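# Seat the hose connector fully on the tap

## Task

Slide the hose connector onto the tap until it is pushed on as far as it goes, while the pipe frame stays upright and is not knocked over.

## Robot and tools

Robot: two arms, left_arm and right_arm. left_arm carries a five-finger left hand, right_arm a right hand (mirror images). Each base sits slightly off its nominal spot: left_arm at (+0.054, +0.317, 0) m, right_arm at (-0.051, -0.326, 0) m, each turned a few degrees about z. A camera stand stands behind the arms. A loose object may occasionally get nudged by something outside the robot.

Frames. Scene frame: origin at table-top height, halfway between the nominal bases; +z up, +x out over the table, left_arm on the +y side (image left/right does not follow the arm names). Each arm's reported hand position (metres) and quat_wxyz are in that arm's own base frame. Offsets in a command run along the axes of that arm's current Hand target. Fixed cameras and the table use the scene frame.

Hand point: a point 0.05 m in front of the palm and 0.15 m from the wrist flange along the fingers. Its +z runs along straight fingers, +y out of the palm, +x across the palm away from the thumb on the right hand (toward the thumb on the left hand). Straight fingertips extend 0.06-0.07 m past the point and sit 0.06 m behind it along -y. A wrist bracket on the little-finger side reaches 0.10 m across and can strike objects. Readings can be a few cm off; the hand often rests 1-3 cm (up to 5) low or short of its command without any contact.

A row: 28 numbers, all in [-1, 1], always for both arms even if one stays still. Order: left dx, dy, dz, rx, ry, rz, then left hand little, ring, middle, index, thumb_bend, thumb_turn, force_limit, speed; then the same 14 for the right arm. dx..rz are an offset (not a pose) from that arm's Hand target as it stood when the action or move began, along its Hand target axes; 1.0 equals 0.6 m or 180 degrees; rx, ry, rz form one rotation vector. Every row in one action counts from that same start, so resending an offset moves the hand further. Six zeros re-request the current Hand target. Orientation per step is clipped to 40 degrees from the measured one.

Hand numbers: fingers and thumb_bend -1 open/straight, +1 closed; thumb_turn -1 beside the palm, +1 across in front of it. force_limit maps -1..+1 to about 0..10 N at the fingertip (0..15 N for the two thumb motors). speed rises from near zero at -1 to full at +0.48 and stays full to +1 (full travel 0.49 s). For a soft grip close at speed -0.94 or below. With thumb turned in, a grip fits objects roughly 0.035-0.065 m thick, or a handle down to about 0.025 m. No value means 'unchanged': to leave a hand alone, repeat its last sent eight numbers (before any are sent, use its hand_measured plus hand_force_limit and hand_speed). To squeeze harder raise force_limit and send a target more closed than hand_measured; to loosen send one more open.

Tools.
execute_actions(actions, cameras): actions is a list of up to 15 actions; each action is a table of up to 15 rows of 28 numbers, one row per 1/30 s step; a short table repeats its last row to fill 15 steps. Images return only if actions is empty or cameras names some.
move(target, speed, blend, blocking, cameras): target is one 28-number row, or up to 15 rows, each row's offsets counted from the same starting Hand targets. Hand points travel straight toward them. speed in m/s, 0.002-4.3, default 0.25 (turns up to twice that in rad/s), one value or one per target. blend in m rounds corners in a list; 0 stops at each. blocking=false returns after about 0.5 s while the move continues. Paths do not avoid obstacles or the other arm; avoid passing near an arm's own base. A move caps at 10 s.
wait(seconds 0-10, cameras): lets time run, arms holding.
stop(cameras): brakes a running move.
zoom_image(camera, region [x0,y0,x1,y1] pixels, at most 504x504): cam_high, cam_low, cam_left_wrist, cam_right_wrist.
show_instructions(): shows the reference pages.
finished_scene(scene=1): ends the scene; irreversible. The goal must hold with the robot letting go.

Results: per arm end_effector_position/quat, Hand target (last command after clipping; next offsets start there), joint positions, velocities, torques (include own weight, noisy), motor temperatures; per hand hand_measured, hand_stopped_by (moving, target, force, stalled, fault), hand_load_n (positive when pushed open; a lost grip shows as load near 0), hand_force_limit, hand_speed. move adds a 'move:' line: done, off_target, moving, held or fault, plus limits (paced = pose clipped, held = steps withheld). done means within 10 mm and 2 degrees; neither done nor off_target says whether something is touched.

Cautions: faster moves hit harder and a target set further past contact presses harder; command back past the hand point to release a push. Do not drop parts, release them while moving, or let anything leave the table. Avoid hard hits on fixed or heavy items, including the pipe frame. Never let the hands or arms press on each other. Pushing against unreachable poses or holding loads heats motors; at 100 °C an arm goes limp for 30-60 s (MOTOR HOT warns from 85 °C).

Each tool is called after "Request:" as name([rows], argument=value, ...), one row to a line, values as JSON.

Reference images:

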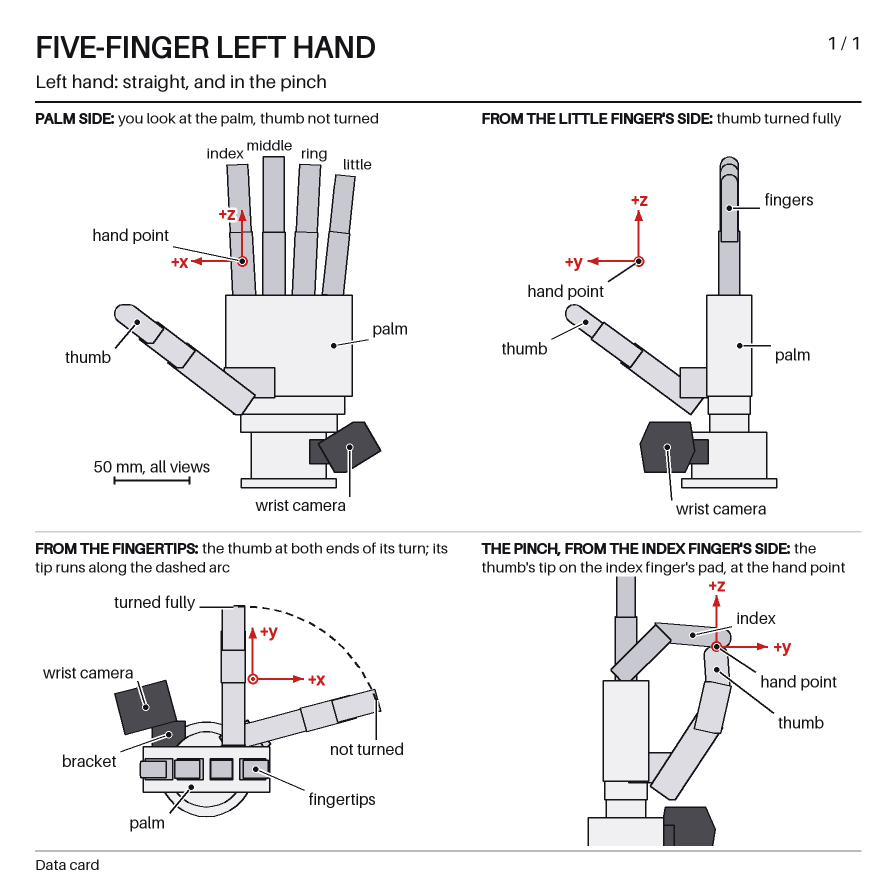

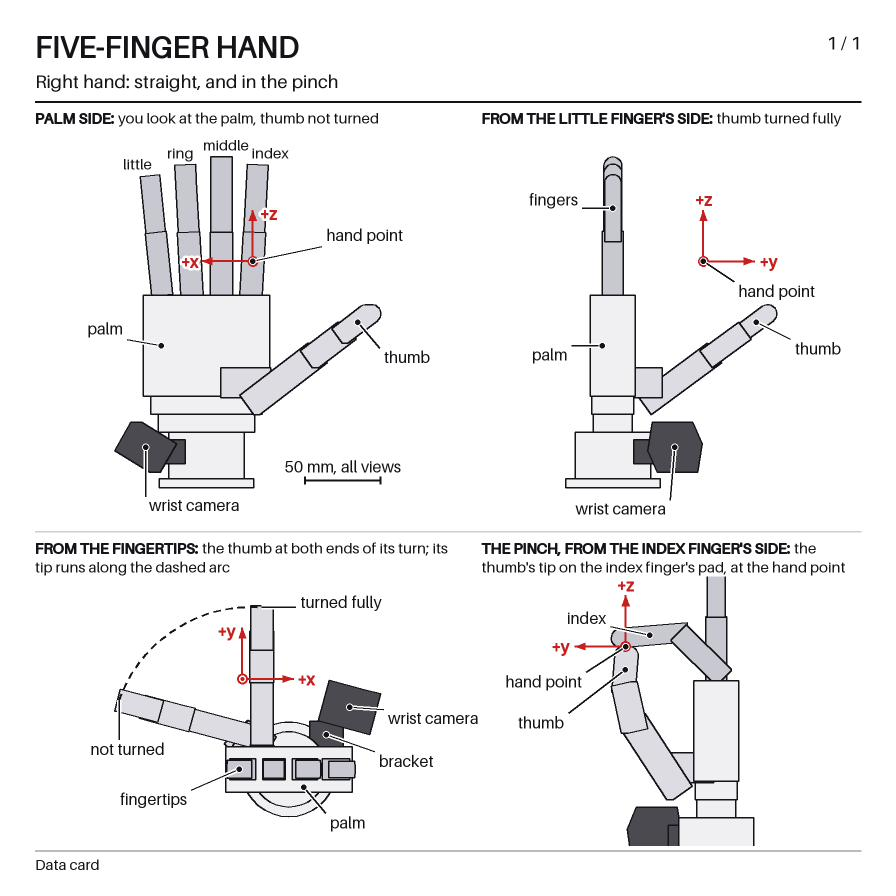

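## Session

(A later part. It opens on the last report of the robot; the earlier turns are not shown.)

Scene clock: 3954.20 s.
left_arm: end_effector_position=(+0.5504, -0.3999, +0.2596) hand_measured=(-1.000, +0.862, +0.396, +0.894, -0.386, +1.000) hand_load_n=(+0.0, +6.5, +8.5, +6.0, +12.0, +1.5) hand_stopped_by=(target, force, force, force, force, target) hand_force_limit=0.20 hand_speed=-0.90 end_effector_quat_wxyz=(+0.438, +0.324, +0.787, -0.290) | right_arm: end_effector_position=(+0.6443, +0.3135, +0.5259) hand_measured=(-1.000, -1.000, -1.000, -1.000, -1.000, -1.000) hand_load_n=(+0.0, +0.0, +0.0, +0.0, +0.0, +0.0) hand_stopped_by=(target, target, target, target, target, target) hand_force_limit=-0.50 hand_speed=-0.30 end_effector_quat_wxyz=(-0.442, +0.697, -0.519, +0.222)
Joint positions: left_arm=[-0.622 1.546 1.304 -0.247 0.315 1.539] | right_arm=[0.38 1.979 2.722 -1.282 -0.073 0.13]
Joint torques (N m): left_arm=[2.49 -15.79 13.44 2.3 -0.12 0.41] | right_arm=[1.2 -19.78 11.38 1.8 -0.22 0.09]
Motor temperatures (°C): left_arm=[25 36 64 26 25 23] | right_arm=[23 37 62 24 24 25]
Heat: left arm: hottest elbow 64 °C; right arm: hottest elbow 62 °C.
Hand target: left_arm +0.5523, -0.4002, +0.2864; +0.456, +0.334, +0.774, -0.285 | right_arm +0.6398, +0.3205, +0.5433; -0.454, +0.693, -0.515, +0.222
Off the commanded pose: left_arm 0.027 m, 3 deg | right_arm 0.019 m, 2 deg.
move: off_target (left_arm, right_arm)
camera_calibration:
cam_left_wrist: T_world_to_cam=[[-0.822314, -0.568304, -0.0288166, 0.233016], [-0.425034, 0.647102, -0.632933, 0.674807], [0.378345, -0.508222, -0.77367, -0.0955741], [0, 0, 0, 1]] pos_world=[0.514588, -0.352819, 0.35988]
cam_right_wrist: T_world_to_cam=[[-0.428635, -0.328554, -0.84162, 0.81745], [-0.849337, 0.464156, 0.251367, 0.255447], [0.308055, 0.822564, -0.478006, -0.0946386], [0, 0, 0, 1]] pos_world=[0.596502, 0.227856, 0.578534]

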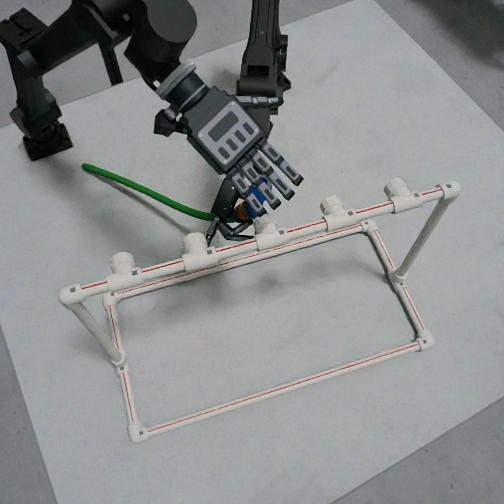

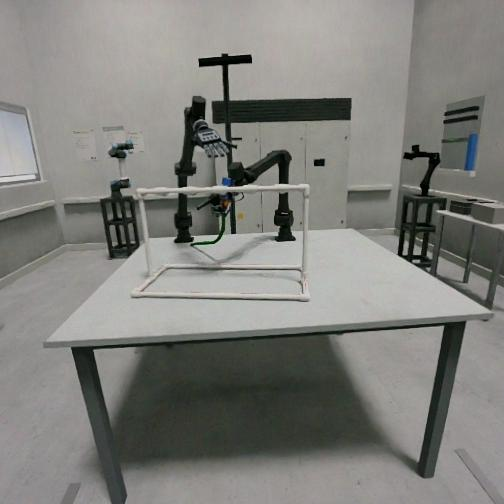

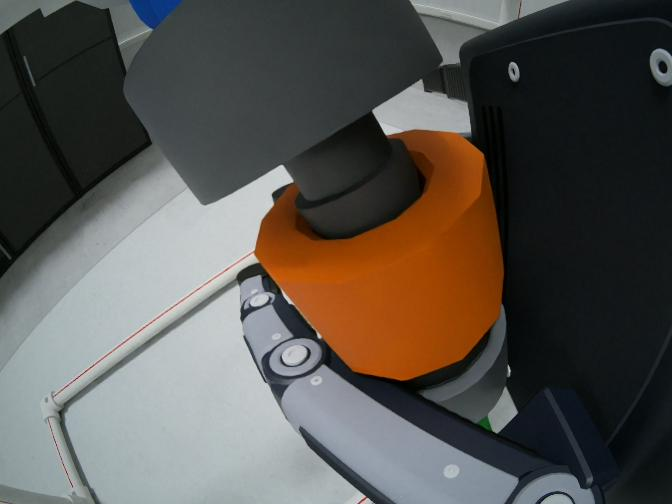

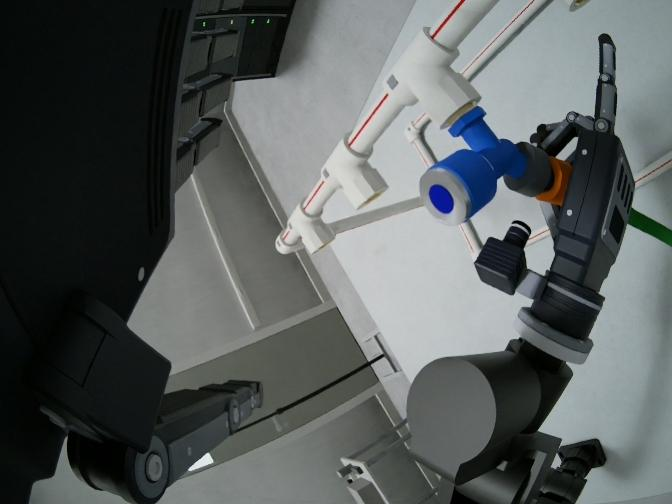

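Request:
move(target=[0,0,0,0,0,0,-1,0.95,0.52,0.98,-0.2,1,0.2,-0.9,-0.0158,0.125,0.0533,0,0,0,-1,-1,-1,-1,-1,-1,-0.5,-0.3], speed=0.08, cameras=["cam_high","cam_right_wrist"])

Request:
zoom_image(camera="cam_right_wrist", region=[340, 60, 640, 300])

Scene clock: 4000.27 s.
left_arm: end_effector_position=(+0.5504, -0.3999, +0.2596) hand_measured=(-1.000, +0.862, +0.396, +0.894, -0.386, +1.000) hand_load_n=(+0.0, +6.0, +8.0, +6.0, +12.0, +1.5) hand_stopped_by=(target, force, force, force, force, target) hand_force_limit=0.20 hand_speed=-0.90 end_effector_quat_wxyz=(+0.438, +0.324, +0.787, -0.290) | right_arm: end_effector_position=(+0.6325, +0.3268, +0.4547) hand_measured=(-1.000, -1.000, -1.000, -1.000, -1.000, -1.000) hand_load_n=(+0.0, +0.0, +0.0, +0.0, +0.0, +0.0) hand_stopped_by=(target, target, target, target, target, target) hand_force_limit=-0.50 hand_speed=-0.30 end_effector_quat_wxyz=(-0.426, +0.707, -0.523, +0.212)
Joint positions: left_arm=[-0.622 1.546 1.304 -0.247 0.315 1.539] | right_arm=[0.409 1.796 2.235 -1.02 -0.052 0.14]
Joint torques (N m): left_arm=[2.49 -15.74 13.46 2.3 -0.13 0.42] | right_arm=[0.85 -18.78 9.76 1.83 -0.15 -0.04]
Motor temperatures (°C): left_arm=[25 36 63 26 25 23] | right_arm=[23 37 59 24 24 25]
Heat: left arm: hottest elbow 63 °C; right arm: hottest elbow 59 °C.
Hand target: left_arm +0.5523, -0.4002, +0.2864; +0.456, +0.334, +0.774, -0.285 | right_arm +0.6343, +0.3268, +0.4572; -0.426, +0.707, -0.523, +0.212 (not the last commanded pose)
Off the commanded pose: left_arm 0.027 m, 3 deg | right_arm 0.018 m, 4 deg.
move: held (right_arm; a check stopped the path), off_target (left_arm); limits=held
pose unreachable (right arm): on one or more control steps of this call, first in action 0 (counted from 0), this arm could not follow its commanded pose, so it was not sent that pose on those steps. It may still have moved: this result reports where it is.
cause: moving toward the commanded pose would bring a part of the arm too close to another arm (a part of this arm just beyond joint 6 (wrist roll) and a part of the left arm just beyond its joint 4 (wrist pitch), at the place that arm is still heading or pushing toward).
camera_calibration:
cam_right_wrist: T_world_to_cam=[[-0.458771, -0.346636, -0.818152, 0.771189], [-0.841856, 0.464139, 0.275415, 0.241566], [0.284268, 0.815119, -0.504751, -0.106398], [0, 0, 0, 1]] pos_world=[0.587409, 0.241928, 0.510714]
Images, in order (width x height): cam_high 504x504, cam_right_wrist 672x504.

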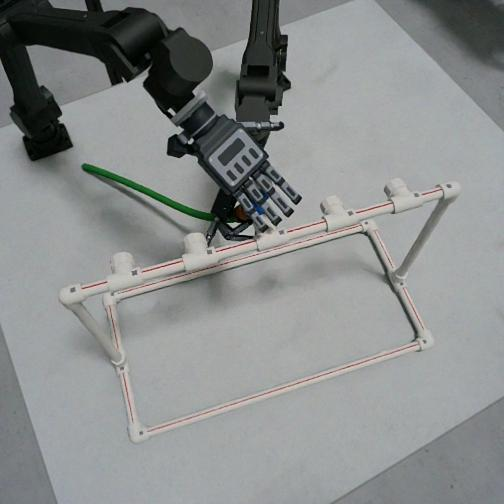

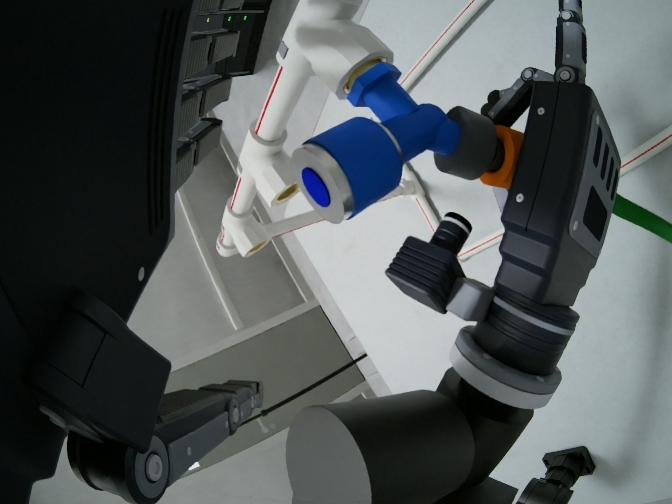

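Scaled by 1.680 from the camera's 672x504 image, which has a finer 960x720 frame.

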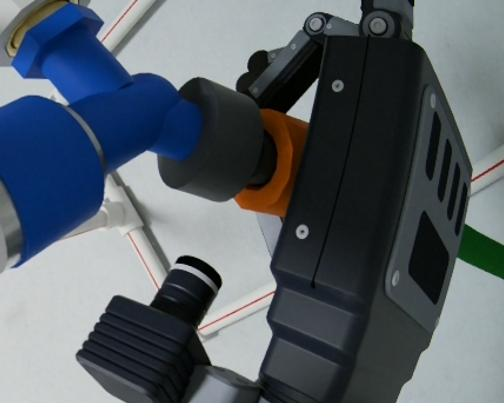

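Request:
move(target=[0,0,0,0,0,0,-1,0.95,0.52,0.98,-0.2,1,0.2,-0.9,0.0145,-0.106,-0.0202,0.0203,-0.1546,-0.0027,-1,-1,-1,-1,-1,-1,-0.5,-0.3], speed=0.1, cameras=["cam_high","cam_right_wrist"])

Scene clock: 4089.33 s.
left_arm: end_effector_position=(+0.5504, -0.3999, +0.2596) hand_measured=(-1.000, +0.862, +0.396, +0.894, -0.386, +1.000) hand_load_n=(+0.0, +6.0, +8.0, +6.0, +12.0, +1.5) hand_stopped_by=(target, force, force, force, force, target) hand_force_limit=0.20 hand_speed=-0.90 end_effector_quat_wxyz=(+0.438, +0.324, +0.787, -0.290) | right_arm: end_effector_position=(+0.6322, +0.3303, +0.4487) hand_measured=(-1.000, -1.000, -1.000, -1.000, -1.000, -1.000) hand_load_n=(+0.0, -0.5, +0.0, +0.0, +0.0, -0.5) hand_stopped_by=(target, target, target, target, target, target) hand_force_limit=-0.50 hand_speed=-0.30 end_effector_quat_wxyz=(-0.437, +0.716, -0.515, +0.180)
Joint positions: left_arm=[-0.622 1.546 1.304 -0.247 0.315 1.539] | right_arm=[0.391 1.808 2.235 -1.02 -0.137 0.14]
Joint torques (N m): left_arm=[2.49 -15.79 13.48 2.29 -0.12 0.42] | right_arm=[-0.03 -19.14 11.37 2.11 -0.26 -0.2]
Motor temperatures (°C): left_arm=[25 37 63 26 25 23] | right_arm=[23 37 53 24 24 25]
Heat: left arm: hottest elbow 63 °C; right arm: hottest elbow 53 °C.
Hand target: left_arm +0.5523, -0.4002, +0.2864; +0.456, +0.334, +0.774, -0.285 | right_arm +0.6378, +0.3254, +0.4652; -0.447, +0.711, -0.507, +0.192 (not the last commanded pose)
Off the commanded pose: left_arm 0.027 m, 3 deg | right_arm 0.074 m, 24 deg.
move: held (right_arm; a check stopped the path), off_target (left_arm); limits=held
pose unreachable (right arm): on one or more control steps of this call, first in action 0 (counted from 0), this arm could not follow its commanded pose, so it was not sent that pose on those steps. It may still have moved: this result reports where it is.
cause: moving toward the commanded pose would bring a part of the arm too close to another arm (a part of this arm just beyond joint 6 (wrist roll) and a part of the left arm just beyond its joint 4 (wrist pitch), along the way the arms are being sent, or toward where that arm still pushes).
camera_calibration:
cam_right_wrist: T_world_to_cam=[[-0.465081, -0.339625, -0.81753, 0.768675], [-0.855986, 0.408073, 0.317433, 0.249898], [0.225804, 0.847426, -0.480501, -0.0966851], [0, 0, 0, 1]] pos_world=[0.593237, 0.241018, 0.502632]
Images, in order (width x height): cam_high 504x504, cam_right_wrist 672x504.

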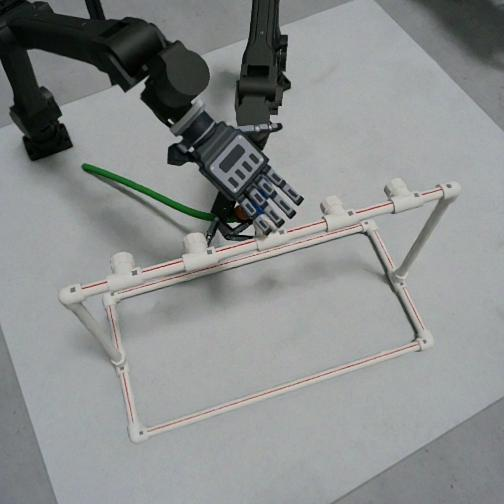

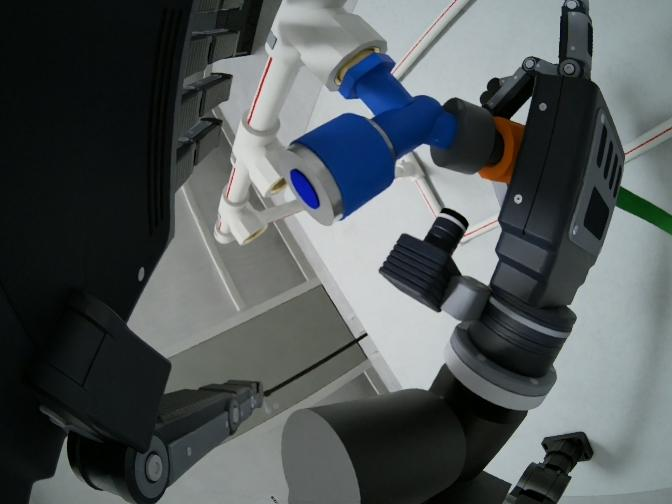

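Request:
execute_actions(actions=[])

Scene clock: 4128.03 s.
left_arm: end_effector_position=(+0.5504, -0.3999, +0.2596) hand_measured=(-1.000, +0.862, +0.396, +0.894, -0.386, +1.000) hand_load_n=(+0.0, +6.5, +8.5, +6.0, +12.0, +1.5) hand_stopped_by=(target, force, force, force, force, target) hand_force_limit=0.20 hand_speed=-0.90 end_effector_quat_wxyz=(+0.438, +0.324, +0.787, -0.290) | right_arm: end_effector_position=(+0.6322, +0.3303, +0.4487) hand_measured=(-1.000, -1.000, -1.000, -1.000, -1.000, -1.000) hand_load_n=(+0.0, +0.0, +0.0, +0.0, +0.0, +0.0) hand_stopped_by=(target, target, target, target, target, target) hand_force_limit=-0.50 hand_speed=-0.30 end_effector_quat_wxyz=(-0.437, +0.716, -0.515, +0.180)
Joint positions: left_arm=[-0.622 1.546 1.304 -0.247 0.315 1.539] | right_arm=[0.391 1.808 2.235 -1.02 -0.137 0.14]
Joint velocities: within noise
Joint torques (N m): left_arm=[2.43 -15.68 13.44 2.29 -0.13 0.42] | right_arm=[-0.26 -19.6 11.37 2.11 -0.25 -0.17]
Motor temperatures (°C): left_arm=[25 37 63 25 25 23] | right_arm=[23 37 53 24 24 25]
Heat: left arm: hottest elbow 63 °C; right arm: hottest elbow 53 °C.
Hand target: left_arm +0.5523, -0.4002, +0.2864; +0.456, +0.334, +0.774, -0.285 | right_arm +0.6378, +0.3254, +0.4652; -0.447, +0.711, -0.507, +0.192 (not the last commanded pose)
Off the commanded pose: left_arm 0.027 m, 3 deg | right_arm 0.074 m, 24 deg.
camera_calibration:
cam_left_wrist: T_world_to_cam=[[-0.822314, -0.568304, -0.0288166, 0.233016], [-0.425034, 0.647102, -0.632933, 0.674807], [0.378345, -0.508222, -0.77367, -0.0955741], [0, 0, 0, 1]] pos_world=[0.514588, -0.352819, 0.35988]
cam_right_wrist: T_world_to_cam=[[-0.465081, -0.339625, -0.81753, 0.768675], [-0.855986, 0.408073, 0.317433, 0.249898], [0.225804, 0.847426, -0.480501, -0.0966851], [0, 0, 0, 1]] pos_world=[0.593237, 0.241018, 0.502632]

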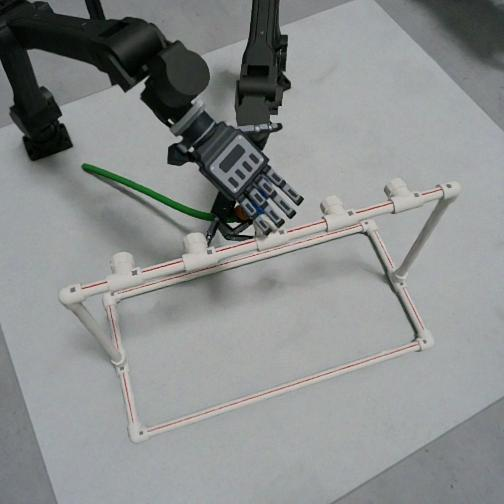

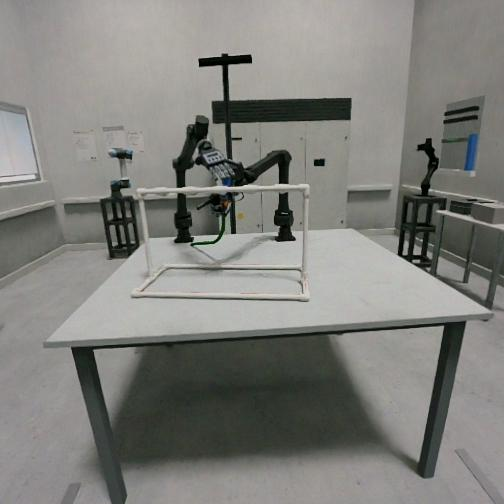

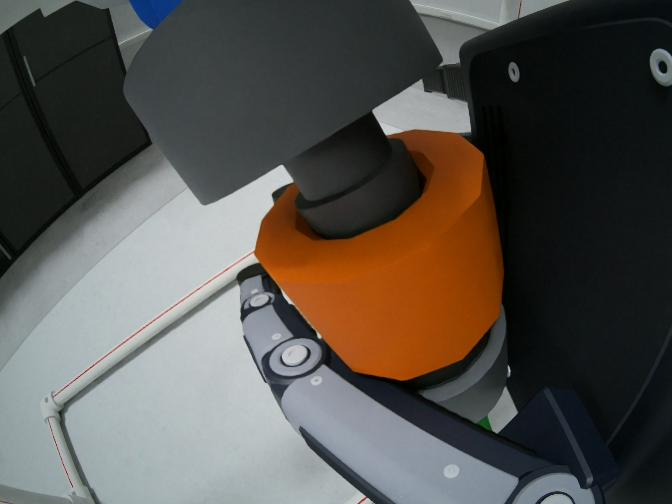

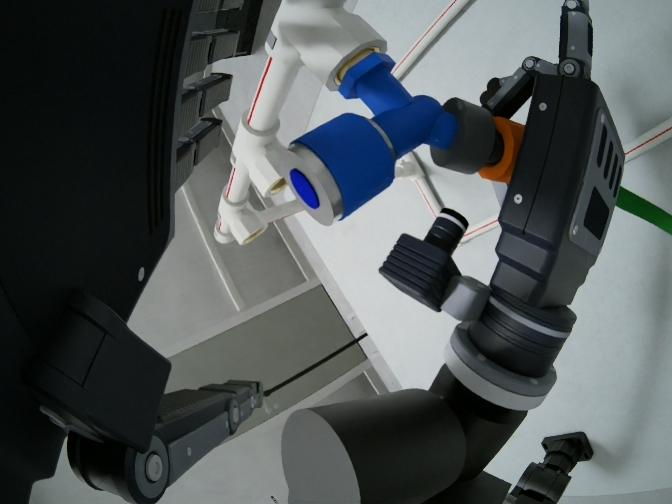

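Request:
zoom_image(camera="cam_left_wrist", region=[200, 60, 540, 400])

Request:
zoom_image(camera="cam_right_wrist", region=[240, 0, 660, 320])

Scaled by 1.482 from the camera's 672x504 image, which has a finer 960x720 frame.

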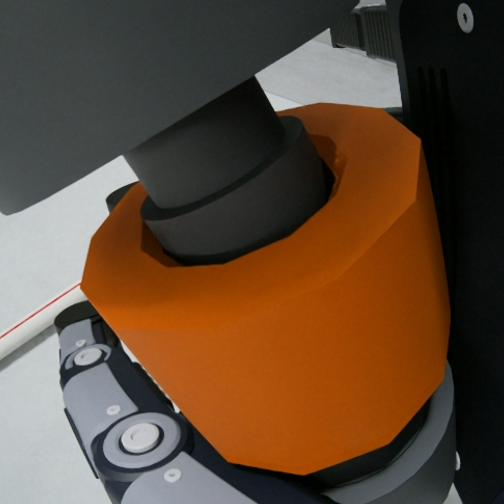

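Scaled by 1.200 from the camera's 672x504 image, which has a finer 960x720 frame.

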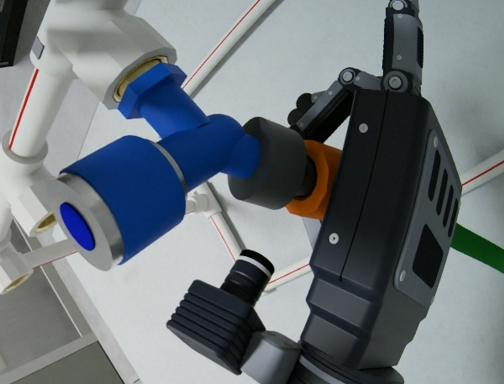

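Request:
move(target=[0,0,0,0,0,0,-1,0.95,0.52,0.98,-0.2,1,0.2,-0.9,0.0117,-0.0802,-0.0672,0,0,0,-1,-1,-1,-1,-1,-1,-0.5,-0.3], speed=0.08)

Scene clock: 4442.03 s.
left_arm: end_effector_position=(+0.5504, -0.3999, +0.2596) hand_measured=(-1.000, +0.862, +0.396, +0.894, -0.386, +1.000) hand_load_n=(+0.0, +6.5, +8.5, +6.0, +12.0, +1.5) hand_stopped_by=(target, force, force, force, force, target) hand_force_limit=0.20 hand_speed=-0.90 end_effector_quat_wxyz=(+0.438, +0.324, +0.787, -0.290) | right_arm: end_effector_position=(+0.6361, +0.3130, +0.5069) hand_measured=(-1.000, -1.000, -1.000, -1.000, -1.000, -1.000) hand_load_n=(+0.0, +0.0, +0.0, +0.0, +0.0, +0.0) hand_stopped_by=(target, target, target, target, target, target) hand_force_limit=-0.50 hand_speed=-0.30 end_effector_quat_wxyz=(-0.437, +0.715, -0.514, +0.180)
Joint positions: left_arm=[-0.622 1.546 1.304 -0.247 0.315 1.539] | right_arm=[0.36 1.956 2.645 -1.284 -0.164 0.124]
Joint torques (N m): left_arm=[2.43 -15.79 13.44 2.3 -0.13 0.42] | right_arm=[-0.26 -20.13 11.66 1.73 -0.27 -0.18]
Motor temperatures (°C): left_arm=[25 37 63 25 25 23] | right_arm=[23 38 54 23 24 25]
Heat: left arm: hottest elbow 63 °C; right arm: hottest elbow 54 °C.
Hand target: left_arm +0.5523, -0.4002, +0.2864; +0.456, +0.334, +0.774, -0.285 | right_arm +0.6378, +0.3056, +0.5252; -0.447, +0.711, -0.507, +0.192
Off the commanded pose: left_arm 0.027 m, 3 deg | right_arm 0.020 m, 2 deg.
move: off_target (left_arm, right_arm)

Request:
move(target=[0,0,0,0,0,0,-1,0.95,0.52,0.98,-0.2,1,0.2,-0.9,0.0205,-0.0332,0.0137,0.0164,-0.1335,-0.0021,-1,-1,-1,-1,-1,-1,-0.5,-0.3], speed=0.1, cameras=["cam_right_wrist"])

Scene clock: 4461.83 s.
left_arm: end_effector_position=(+0.5504, -0.3999, +0.2596) hand_measured=(-1.000, +0.862, +0.396, +0.894, -0.386, +1.000) hand_load_n=(+0.0, +6.5, +8.5, +6.0, +12.0, +1.5) hand_stopped_by=(target, force, force, force, force, target) hand_force_limit=0.20 hand_speed=-0.90 end_effector_quat_wxyz=(+0.438, +0.324, +0.787, -0.290) | right_arm: end_effector_position=(+0.6599, +0.3072, +0.5199) hand_measured=(-1.000, -1.000, -1.000, -1.000, -1.000, -1.000) hand_load_n=(+0.0, +0.0, +0.0, +0.0, +0.5, +0.0) hand_stopped_by=(target, target, target, target, target, target) hand_force_limit=-0.50 hand_speed=-0.30 end_effector_quat_wxyz=(-0.555, +0.725, -0.406, +0.041)
Joint positions: left_arm=[-0.622 1.546 1.304 -0.247 0.315 1.539] | right_arm=[0.227 2.13 2.857 -1.244 -0.691 0.089]
Joint torques (N m): left_arm=[2.43 -15.74 13.45 2.29 -0.13 0.42] | right_arm=[-0.26 -21.83 11.44 1.57 -0.44 -0.16]
Motor temperatures (°C): left_arm=[25 37 63 25 25 23] | right_arm=[23 39 53 23 24 25]
Heat: left arm: hottest elbow 63 °C; right arm: hottest elbow 53 °C.
Hand target: left_arm +0.5523, -0.4002, +0.2864; +0.456, +0.334, +0.774, -0.285 | right_arm +0.6598, +0.2999, +0.5353; -0.560, +0.726, -0.395, +0.054
Off the commanded pose: left_arm 0.027 m, 3 deg | right_arm 0.017 m, 2 deg.
move: off_target (left_arm, right_arm)
camera_calibration:
cam_right_wrist: T_world_to_cam=[[-0.354727, -0.244814, -0.90235, 0.774103], [-0.93186, 0.0139224, 0.36255, 0.408224], [-0.0761944, 0.96947, -0.233071, -0.0160799], [0, 0, 0, 1]] pos_world=[0.653778, 0.199417, 0.546762]
Images, in order (width x height): cam_right_wrist 672x504.

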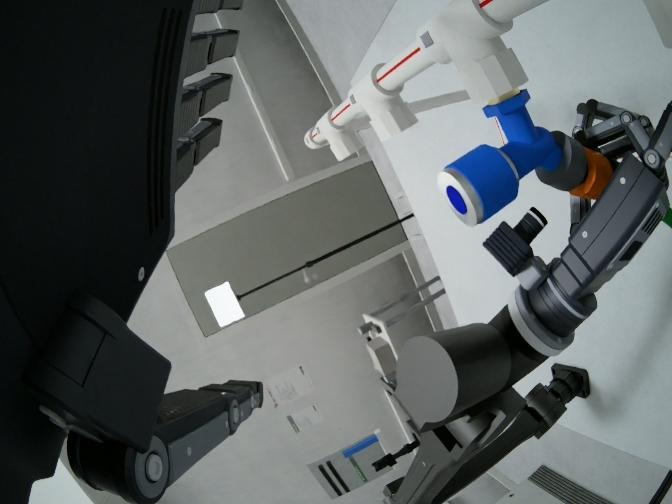

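Request:
move(target=[0,0,0,0,0,0,-1,0.95,0.52,0.98,-0.2,1,0.2,-0.9,-0.0018,0.0865,0.0353,0,0,0,-1,-1,-1,-1,-1,-1,-0.5,-0.3], speed=0.08, cameras=["cam_right_wrist"])

Scene clock: 4484.47 s.
left_arm: end_effector_position=(+0.5504, -0.3999, +0.2596) hand_measured=(-1.000, +0.862, +0.396, +0.894, -0.386, +1.000) hand_load_n=(+0.0, +6.5, +8.0, +6.0, +12.0, +1.5) hand_stopped_by=(target, force, force, force, force, target) hand_force_limit=0.20 hand_speed=-0.90 end_effector_quat_wxyz=(+0.438, +0.324, +0.787, -0.290) | right_arm: end_effector_position=(+0.6514, +0.3074, +0.4618) hand_measured=(-1.000, -1.000, -1.000, -1.000, -1.000, -1.000) hand_load_n=(+0.0, +0.0, +0.0, +0.0, +0.0, -0.5) hand_stopped_by=(target, target, target, target, target, target) hand_force_limit=-0.50 hand_speed=-0.30 end_effector_quat_wxyz=(-0.546, +0.731, -0.406, +0.045)
Joint positions: left_arm=[-0.622 1.546 1.304 -0.247 0.315 1.539] | right_arm=[0.234 1.895 2.293 -0.934 -0.673 0.071]
Joint torques (N m): left_arm=[2.49 -15.74 13.45 2.29 -0.12 0.42] | right_arm=[1.2 -23.36 8.42 2.65 -0.27 0.12]
Motor temperatures (°C): left_arm=[25 37 63 25 25 23] | right_arm=[23 40 54 23 25 25]
Heat: left arm: hottest elbow 63 °C; right arm: hottest elbow 54 °C.
Hand target: left_arm +0.5523, -0.4002, +0.2864; +0.456, +0.334, +0.774, -0.285 | right_arm +0.6435, +0.3138, +0.4834; -0.560, +0.726, -0.395, +0.054
Off the commanded pose: left_arm 0.027 m, 3 deg | right_arm 0.024 m, 2 deg.
move: off_target (left_arm, right_arm)
camera_calibration:
cam_right_wrist: T_world_to_cam=[[-0.356861, -0.264218, -0.896013, 0.72312], [-0.931078, 0.0227843, 0.364108, 0.417246], [-0.0757889, 0.964194, -0.254138, -0.0193205], [0, 0, 0, 1]] pos_world=[0.645077, 0.200183, 0.491092]
Images, in order (width x height): cam_right_wrist 672x504.

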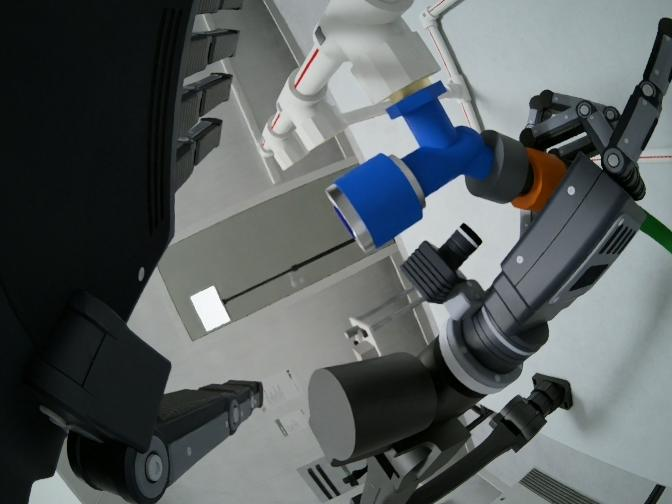

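Request:
move(target=[0,0,0,0,0,0,-1,0.95,0.52,0.98,-0.2,1,0.2,-0.9,-0.033,0.0685,0.0082,0,0,0,-1,-1,-1,-1,-1,-1,-0.5,-0.3], speed=0.06, cameras=["cam_right_wrist", "cam_high"])

Scene clock: 4533.60 s.
left_arm: end_effector_position=(+0.5504, -0.3999, +0.2596) hand_measured=(-1.000, +0.862, +0.396, +0.894, -0.386, +1.000) hand_load_n=(+0.5, +6.0, +8.0, +6.0, +12.0, +1.5) hand_stopped_by=(target, force, force, force, force, target) hand_force_limit=0.20 hand_speed=-0.90 end_effector_quat_wxyz=(+0.438, +0.324, +0.787, -0.290) | right_arm: end_effector_position=(+0.6397, +0.3124, +0.4395) hand_measured=(-1.000, -1.000, -1.000, -1.000, -1.000, -1.000) hand_load_n=(+0.0, +0.0, +0.0, +0.0, +0.0, -0.5) hand_stopped_by=(target, target, target, target, target, target) hand_force_limit=-0.50 hand_speed=-0.30 end_effector_quat_wxyz=(-0.539, +0.734, -0.411, +0.039)
Joint positions: left_arm=[-0.622 1.546 1.304 -0.247 0.315 1.539] | right_arm=[0.247 1.843 2.163 -0.873 -0.661 0.075]
Joint torques (N m): left_arm=[2.43 -15.74 13.45 2.3 -0.13 0.42] | right_arm=[0.38 -20.95 9.63 1.84 -0.37 -0.03]
Motor temperatures (°C): left_arm=[25 38 63 25 25 23] | right_arm=[23 41 51 24 24 25]
Heat: left arm: hottest elbow 63 °C; right arm: hottest elbow 51 °C.
Hand target: left_arm +0.5523, -0.4002, +0.2864; +0.456, +0.334, +0.774, -0.285 | right_arm +0.6424, +0.3109, +0.4420; -0.541, +0.733, -0.411, +0.041 (not the last commanded pose)
Off the commanded pose: left_arm 0.027 m, 3 deg | right_arm 0.035 m, 4 deg.
move: held (right_arm; a check stopped the path), off_target (left_arm); limits=held
pose unreachable (right arm): on one or more control steps of this call, first in action 0 (counted from 0), this arm could not follow its commanded pose, so it was not sent that pose on those steps. It may still have moved: this result reports where it is.
cause: moving toward the commanded pose would bring a part of the arm too close to another arm (a part of this arm just beyond joint 6 (wrist roll) and a part of the left arm just beyond its joint 4 (wrist pitch), along the way the arms are being sent, or toward where that arm still pushes).
camera_calibration:
cam_right_wrist: T_world_to_cam=[[-0.37302, -0.271792, -0.887122, 0.70917], [-0.924281, 0.0253912, 0.380866, 0.401873], [-0.0809912, 0.962021, -0.260684, -0.0238339], [0, 0, 0, 1]] pos_world=[0.634048, 0.205471, 0.469847]
Images, in order (width x height): cam_high 504x504, cam_right_wrist 672x504.

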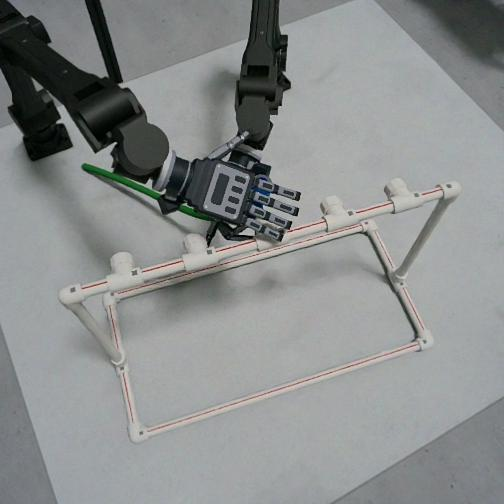

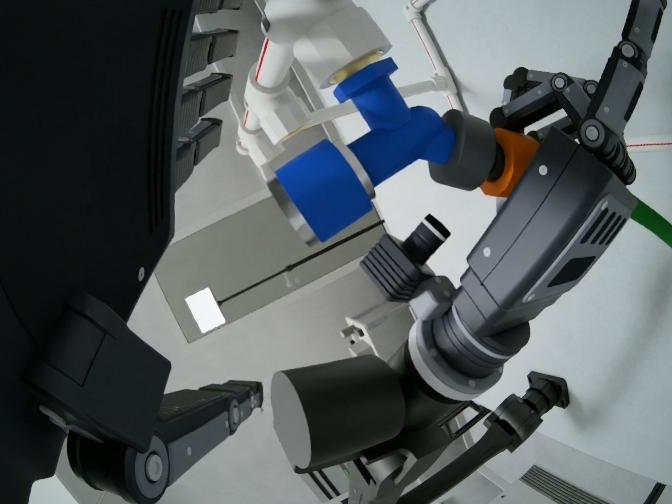

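Request:
move([
  [0,0,0,0,0,0,-1,0.95,0.52,0.98,-0.2,1,0.2,-0.9,0,-0.09,-0.01,0,0,0,-1,-1,-1,-1,-1,-1,-0.5,-0.3],
  [0,0,0,0,0,0,-1,0.95,0.52,0.98,-0.2,1,0.2,-0.9,0,-0.09,-0.01,0,0,0,-1,-1,-1,-1,1,-1,-0.5,-0.3],
], speed=0.1, cameras=["cam_right_wrist", "cam_high"])

Scene clock: 4756.90 s.
left_arm: end_effector_position=(+0.5504, -0.3999, +0.2596) hand_measured=(-1.000, +0.862, +0.396, +0.894, -0.386, +1.000) hand_load_n=(+0.0, +6.5, +8.0, +6.0, +12.0, +1.5) hand_stopped_by=(target, force, force, force, force, target) hand_force_limit=0.20 hand_speed=-0.90 end_effector_quat_wxyz=(+0.438, +0.324, +0.787, -0.290) | right_arm: end_effector_position=(+0.6663, +0.3174, +0.4694) hand_measured=(-1.000, -1.000, -1.000, -1.000, +1.000, -1.000) hand_load_n=(+0.0, +0.0, +0.0, +0.0, -0.5, +0.0) hand_stopped_by=(target, target, target, target, target, target) hand_force_limit=-0.50 hand_speed=-0.30 end_effector_quat_wxyz=(-0.530, +0.736, -0.420, +0.026)
Joint positions: left_arm=[-0.622 1.546 1.304 -0.247 0.315 1.539] | right_arm=[0.243 2.056 2.599 -1.135 -0.668 0.075]
Joint torques (N m): left_arm=[2.49 -15.74 13.45 2.29 -0.13 0.41] | right_arm=[-0.26 -21.89 12.77 1.57 -0.46 -0.1]
Motor temperatures (°C): left_arm=[25 38 62 25 25 23] | right_arm=[23 40 50 23 25 25]
Heat: left arm: hottest elbow 62 °C; right arm: hottest elbow 50 °C.
Hand target: left_arm +0.5523, -0.4002, +0.2864; +0.456, +0.334, +0.774, -0.285 | right_arm +0.6695, +0.3104, +0.4893; -0.541, +0.733, -0.411, +0.041
Off the commanded pose: left_arm 0.027 m, 3 deg | right_arm 0.021 m, 2 deg.
move: off_target (left_arm, right_arm); target 2's new numbers were sent with right_arm's hand 0.021 m and 2 deg from that target
camera_calibration:
cam_right_wrist: T_world_to_cam=[[-0.405464, -0.277607, -0.870938, 0.762742], [-0.909358, 0.0254668, 0.415233, 0.388925], [-0.0930916, 0.960357, -0.26277, -0.00919118], [0, 0, 0, 1]] pos_world=[0.662081, 0.210665, 0.500392]
Images, in order (width x height): cam_high 504x504, cam_right_wrist 672x504.

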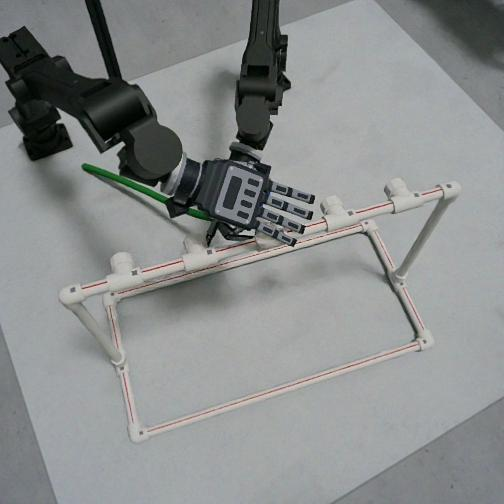

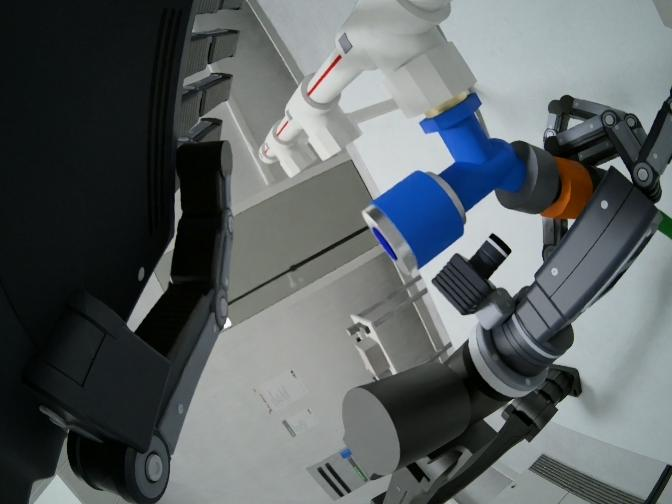

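Request:
move(target=[0,0,0,0,0,0,-1,0.95,0.52,0.98,-0.2,1,0.2,-0.9,-0.05,0.06,0.0,0,0,0,-1,-1,-1,-1,1,-1,-0.5,-0.3], speed=0.08, cameras=["cam_right_wrist"])

Scene clock: 4770.40 s.
left_arm: end_effector_position=(+0.5504, -0.3999, +0.2596) hand_measured=(-1.000, +0.862, +0.396, +0.894, -0.386, +1.000) hand_load_n=(+0.0, +6.0, +8.5, +6.0, +12.0, +1.5) hand_stopped_by=(target, force, force, force, force, target) hand_force_limit=0.20 hand_speed=-0.90 end_effector_quat_wxyz=(+0.438, +0.324, +0.787, -0.290) | right_arm: end_effector_position=(+0.6356, +0.3227, +0.4505) hand_measured=(-1.000, -1.000, -1.000, -1.000, +1.000, -1.000) hand_load_n=(+0.0, +0.0, +0.0, +0.0, +0.0, +0.0) hand_stopped_by=(target, target, target, target, target, target) hand_force_limit=-0.50 hand_speed=-0.30 end_effector_quat_wxyz=(-0.526, +0.739, -0.420, +0.032)
Joint positions: left_arm=[-0.622 1.546 1.304 -0.247 0.315 1.539] | right_arm=[0.267 1.88 2.266 -0.971 -0.638 0.081]
Joint torques (N m): left_arm=[2.49 -15.79 13.44 2.3 -0.13 0.41] | right_arm=[1.14 -23.06 8.43 2.81 -0.28 0.1]
Motor temperatures (°C): left_arm=[25 38 62 25 25 23] | right_arm=[23 40 51 23 25 25]
Heat: left arm: hottest elbow 62 °C; right arm: hottest elbow 51 °C.
Hand target: left_arm +0.5523, -0.4002, +0.2864; +0.456, +0.334, +0.774, -0.285 | right_arm +0.6296, +0.3271, +0.4708; -0.541, +0.733, -0.411, +0.041
Off the commanded pose: left_arm 0.027 m, 3 deg | right_arm 0.022 m, 2 deg.
move: off_target (left_arm, right_arm)
camera_calibration:
cam_right_wrist: T_world_to_cam=[[-0.40221, -0.286639, -0.86952, 0.735582], [-0.9113, 0.0339609, 0.410341, 0.369365], [-0.0880901, 0.957436, -0.274874, -0.0188403], [0, 0, 0, 1]] pos_world=[0.630801, 0.216341, 0.482859]
Images, in order (width x height): cam_right_wrist 672x504.

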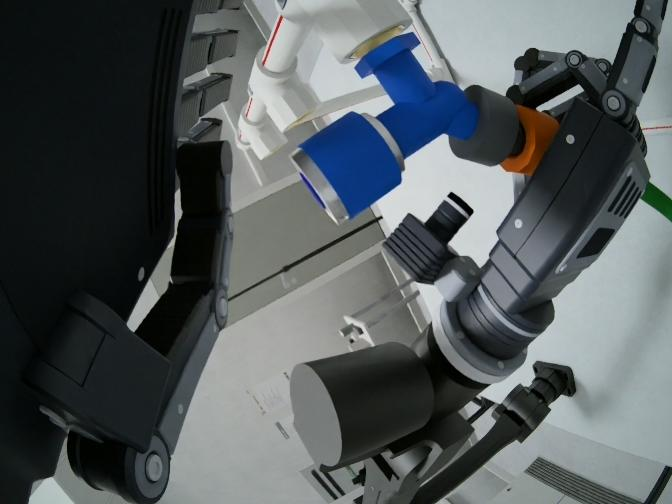

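Request:
move(target=[0,0,0,0,0,0,-1,0.95,0.52,0.98,-0.2,1,0.2,-0.9,-0.022,0.05,0.0,0,0,0,-1,-1,-1,-1,1,-1,-0.5,-0.3], speed=0.06, cameras=["cam_right_wrist"])

Scene clock: 4783.77 s.
left_arm: end_effector_position=(+0.5502, -0.3998, +0.2596) hand_measured=(-1.000, +0.862, +0.396, +0.894, -0.386, +1.000) hand_load_n=(+0.0, +6.5, +8.5, +6.0, +12.0, +1.5) hand_stopped_by=(target, force, force, force, force, target) hand_force_limit=0.20 hand_speed=-0.90 end_effector_quat_wxyz=(+0.438, +0.324, +0.787, -0.290) | right_arm: end_effector_position=(+0.6105, +0.3289, +0.4298) hand_measured=(-1.000, -1.000, -1.000, -1.000, +1.000, -1.000) hand_load_n=(+0.0, +0.0, +0.0, +0.0, +0.5, +0.0) hand_stopped_by=(target, target, target, target, target, target) hand_force_limit=-0.50 hand_speed=-0.30 end_effector_quat_wxyz=(-0.525, +0.739, -0.421, +0.031)
Joint positions: left_arm=[-0.622 1.546 1.304 -0.249 0.315 1.539] | right_arm=[0.288 1.779 2.061 -0.862 -0.62 0.095]
Joint torques (N m): left_arm=[2.49 -15.79 13.45 2.35 -0.12 0.41] | right_arm=[0.97 -21.66 8.68 2.84 -0.25 0.05]
Motor temperatures (°C): left_arm=[25 38 62 25 25 23] | right_arm=[23 40 51 23 25 25]
Heat: left arm: hottest elbow 62 °C; right arm: hottest elbow 51 °C.
Hand target: left_arm +0.5523, -0.4002, +0.2864; +0.456, +0.334, +0.774, -0.285 | right_arm +0.6040, +0.3334, +0.4513; -0.541, +0.733, -0.411, +0.041
Off the commanded pose: left_arm 0.027 m, 3 deg | right_arm 0.023 m, 2 deg.
move: off_target (left_arm, right_arm)
camera_calibration:
cam_right_wrist: T_world_to_cam=[[-0.40396, -0.287511, -0.86842, 0.71012], [-0.910496, 0.0346396, 0.412064, 0.353296], [-0.0883911, 0.957151, -0.275771, -0.0320846], [0, 0, 0, 1]] pos_world=[0.605699, 0.222639, 0.462254]
Images, in order (width x height): cam_right_wrist 672x504.

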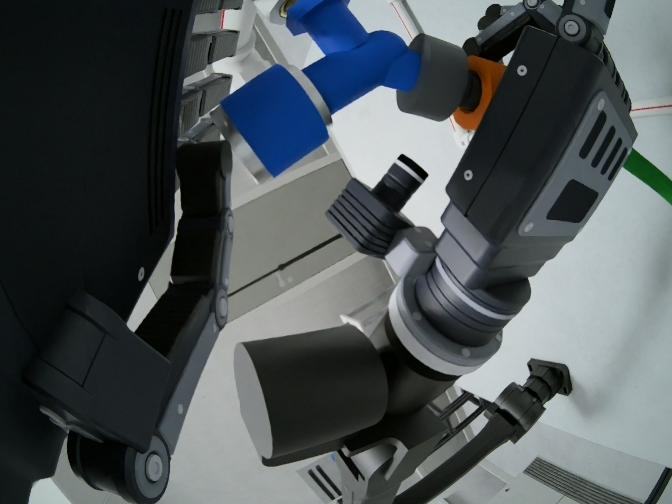

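Request:
move(target=[0,0,0,0,0,0,-1,0.95,0.52,0.98,-0.2,1,0.2,-0.9,0.008,0.012,-0.03,0,0,0,-1,-1,-1,-1,1,-1,-0.5,-0.3], speed=0.06, cameras=["cam_right_wrist"])

Scene clock: 4843.63 s.
left_arm: end_effector_position=(+0.5502, -0.3998, +0.2596) hand_measured=(-1.000, +0.862, +0.396, +0.894, -0.386, +1.000) hand_load_n=(+0.0, +6.5, +8.0, +6.0, +12.0, +1.5) hand_stopped_by=(target, force, force, force, force, target) hand_force_limit=0.20 hand_speed=-0.90 end_effector_quat_wxyz=(+0.438, +0.324, +0.787, -0.290) | right_arm: end_effector_position=(+0.5963, +0.3241, +0.4330) hand_measured=(-1.000, -1.000, -1.000, -1.000, +1.000, -1.000) hand_load_n=(+0.0, +0.0, +0.0, +0.0, +0.0, +0.0) hand_stopped_by=(target, target, target, target, target, target) hand_force_limit=-0.50 hand_speed=-0.30 end_effector_quat_wxyz=(-0.529, +0.738, -0.417, +0.028)
Joint positions: left_arm=[-0.622 1.546 1.304 -0.249 0.315 1.539] | right_arm=[0.284 1.735 2.005 -0.845 -0.634 0.095]
Joint torques (N m): left_arm=[2.49 -15.68 13.46 2.36 -0.12 0.41] | right_arm=[-0.26 -21.19 8.64 2.4 -0.41 -0.07]
Motor temperatures (°C): left_arm=[25 38 62 25 25 23] | right_arm=[23 42 49 24 25 25]
Heat: left arm: hottest elbow 62 °C; right arm: hottest elbow 49 °C.
Hand target: left_arm +0.5523, -0.4002, +0.2864; +0.456, +0.334, +0.774, -0.285 | right_arm +0.5942, +0.3160, +0.4508; -0.541, +0.733, -0.411, +0.041
Off the commanded pose: left_arm 0.027 m, 3 deg | right_arm 0.020 m, 2 deg.
move: off_target (left_arm, right_arm)
camera_calibration:
cam_right_wrist: T_world_to_cam=[[-0.400311, -0.282956, -0.8716, 0.70351], [-0.911359, 0.0235051, 0.41094, 0.343881], [-0.0957912, 0.958845, -0.267284, -0.0276187], [0, 0, 0, 1]] pos_world=[0.592376, 0.217462, 0.464483]
Images, in order (width x height): cam_right_wrist 672x504.

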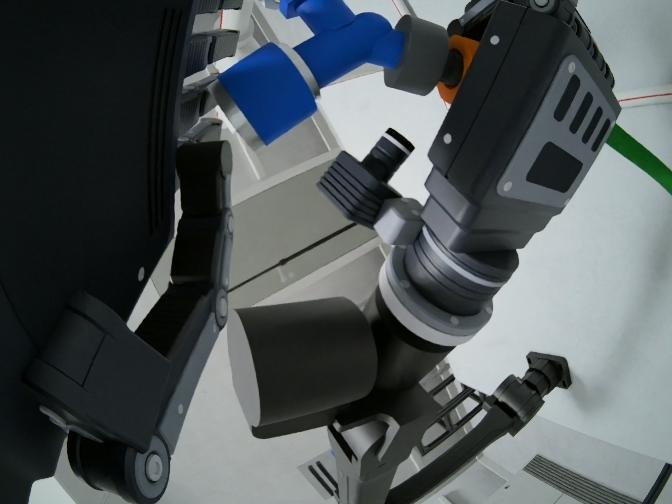

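Request:
zoom_image(camera="cam_right_wrist", region=[130, 0, 340, 210])

Scaled by 2.400 from the camera's 672x504 image, which has a finer 960x720 frame.

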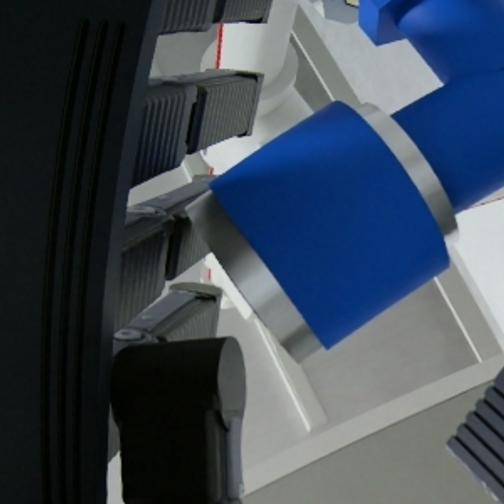

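Request:
move(target=[0,0,0,0,0,0,-1,0.95,0.52,0.98,-0.2,1,0.2,-0.9,0.01,0.015,0.0,0,0,0,-1,-1,-1,-1,1,-1,-0.5,-0.3], speed=0.04, cameras=["cam_right_wrist"])

Request:
zoom_image(camera="cam_right_wrist", region=[130, 0, 340, 210])

Scene clock: 4939.27 s.
left_arm: end_effector_position=(+0.5502, -0.3998, +0.2596) hand_measured=(-1.000, +0.862, +0.396, +0.894, -0.386, +1.000) hand_load_n=(+0.0, +6.0, +8.0, +6.0, +12.0, +1.5) hand_stopped_by=(target, force, force, force, force, target) hand_force_limit=0.20 hand_speed=-0.90 end_effector_quat_wxyz=(+0.438, +0.324, +0.787, -0.290) | right_arm: end_effector_position=(+0.5952, +0.3196, +0.4323) hand_measured=(-1.000, -1.000, -1.000, -1.000, +1.000, -1.000) hand_load_n=(+0.0, -0.5, +0.0, +0.0, +0.0, -0.5) hand_stopped_by=(target, target, target, target, target, target) hand_force_limit=-0.50 hand_speed=-0.30 end_effector_quat_wxyz=(-0.535, +0.736, -0.414, +0.032)
Joint positions: left_arm=[-0.622 1.546 1.304 -0.249 0.315 1.539] | right_arm=[0.277 1.716 1.969 -0.812 -0.64 0.095]
Joint torques (N m): left_arm=[2.49 -15.74 13.44 2.33 -0.12 0.42] | right_arm=[-0.32 -20.72 7.97 2.35 -0.46 -0.11]
Motor temperatures (°C): left_arm=[25 39 62 25 25 23] | right_arm=[23 39 49 23 25 25]
Heat: left arm: hottest elbow 62 °C; right arm: hottest elbow 49 °C.
Hand target: left_arm +0.5523, -0.4002, +0.2864; +0.456, +0.334, +0.774, -0.285 | right_arm +0.5932, +0.3115, +0.4409; -0.541, +0.733, -0.411, +0.041
Off the commanded pose: left_arm 0.027 m, 3 deg | right_arm 0.012 m, 1 deg.
move: off_target (left_arm, right_arm)
camera_calibration:
cam_right_wrist: T_world_to_cam=[[-0.38762, -0.275343, -0.879737, 0.694727], [-0.917475, 0.0226937, 0.397146, 0.353101], [-0.0893866, 0.961078, -0.261416, -0.0306913], [0, 0, 0, 1]] pos_world=[0.590508, 0.212771, 0.462922]
Images, in order (width x height): cam_right_wrist 672x504.

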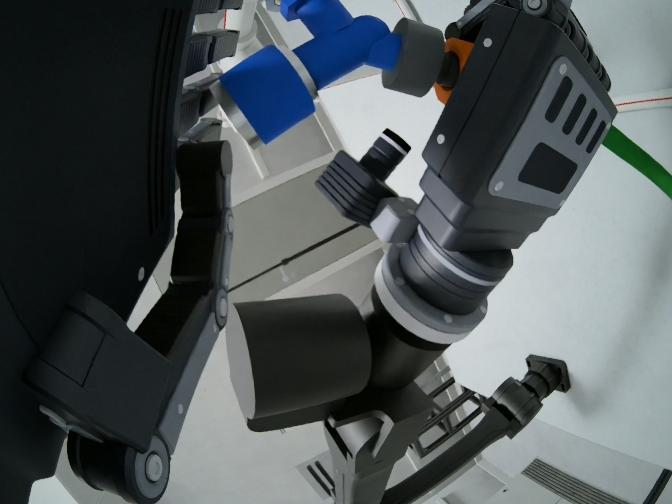

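Scaled by 2.400 from the camera's 672x504 image, which has a finer 960x720 frame.

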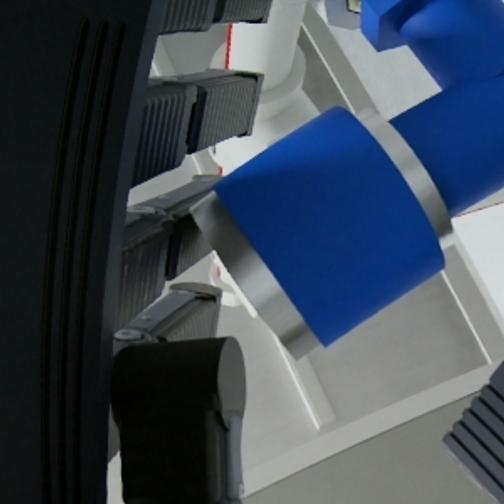

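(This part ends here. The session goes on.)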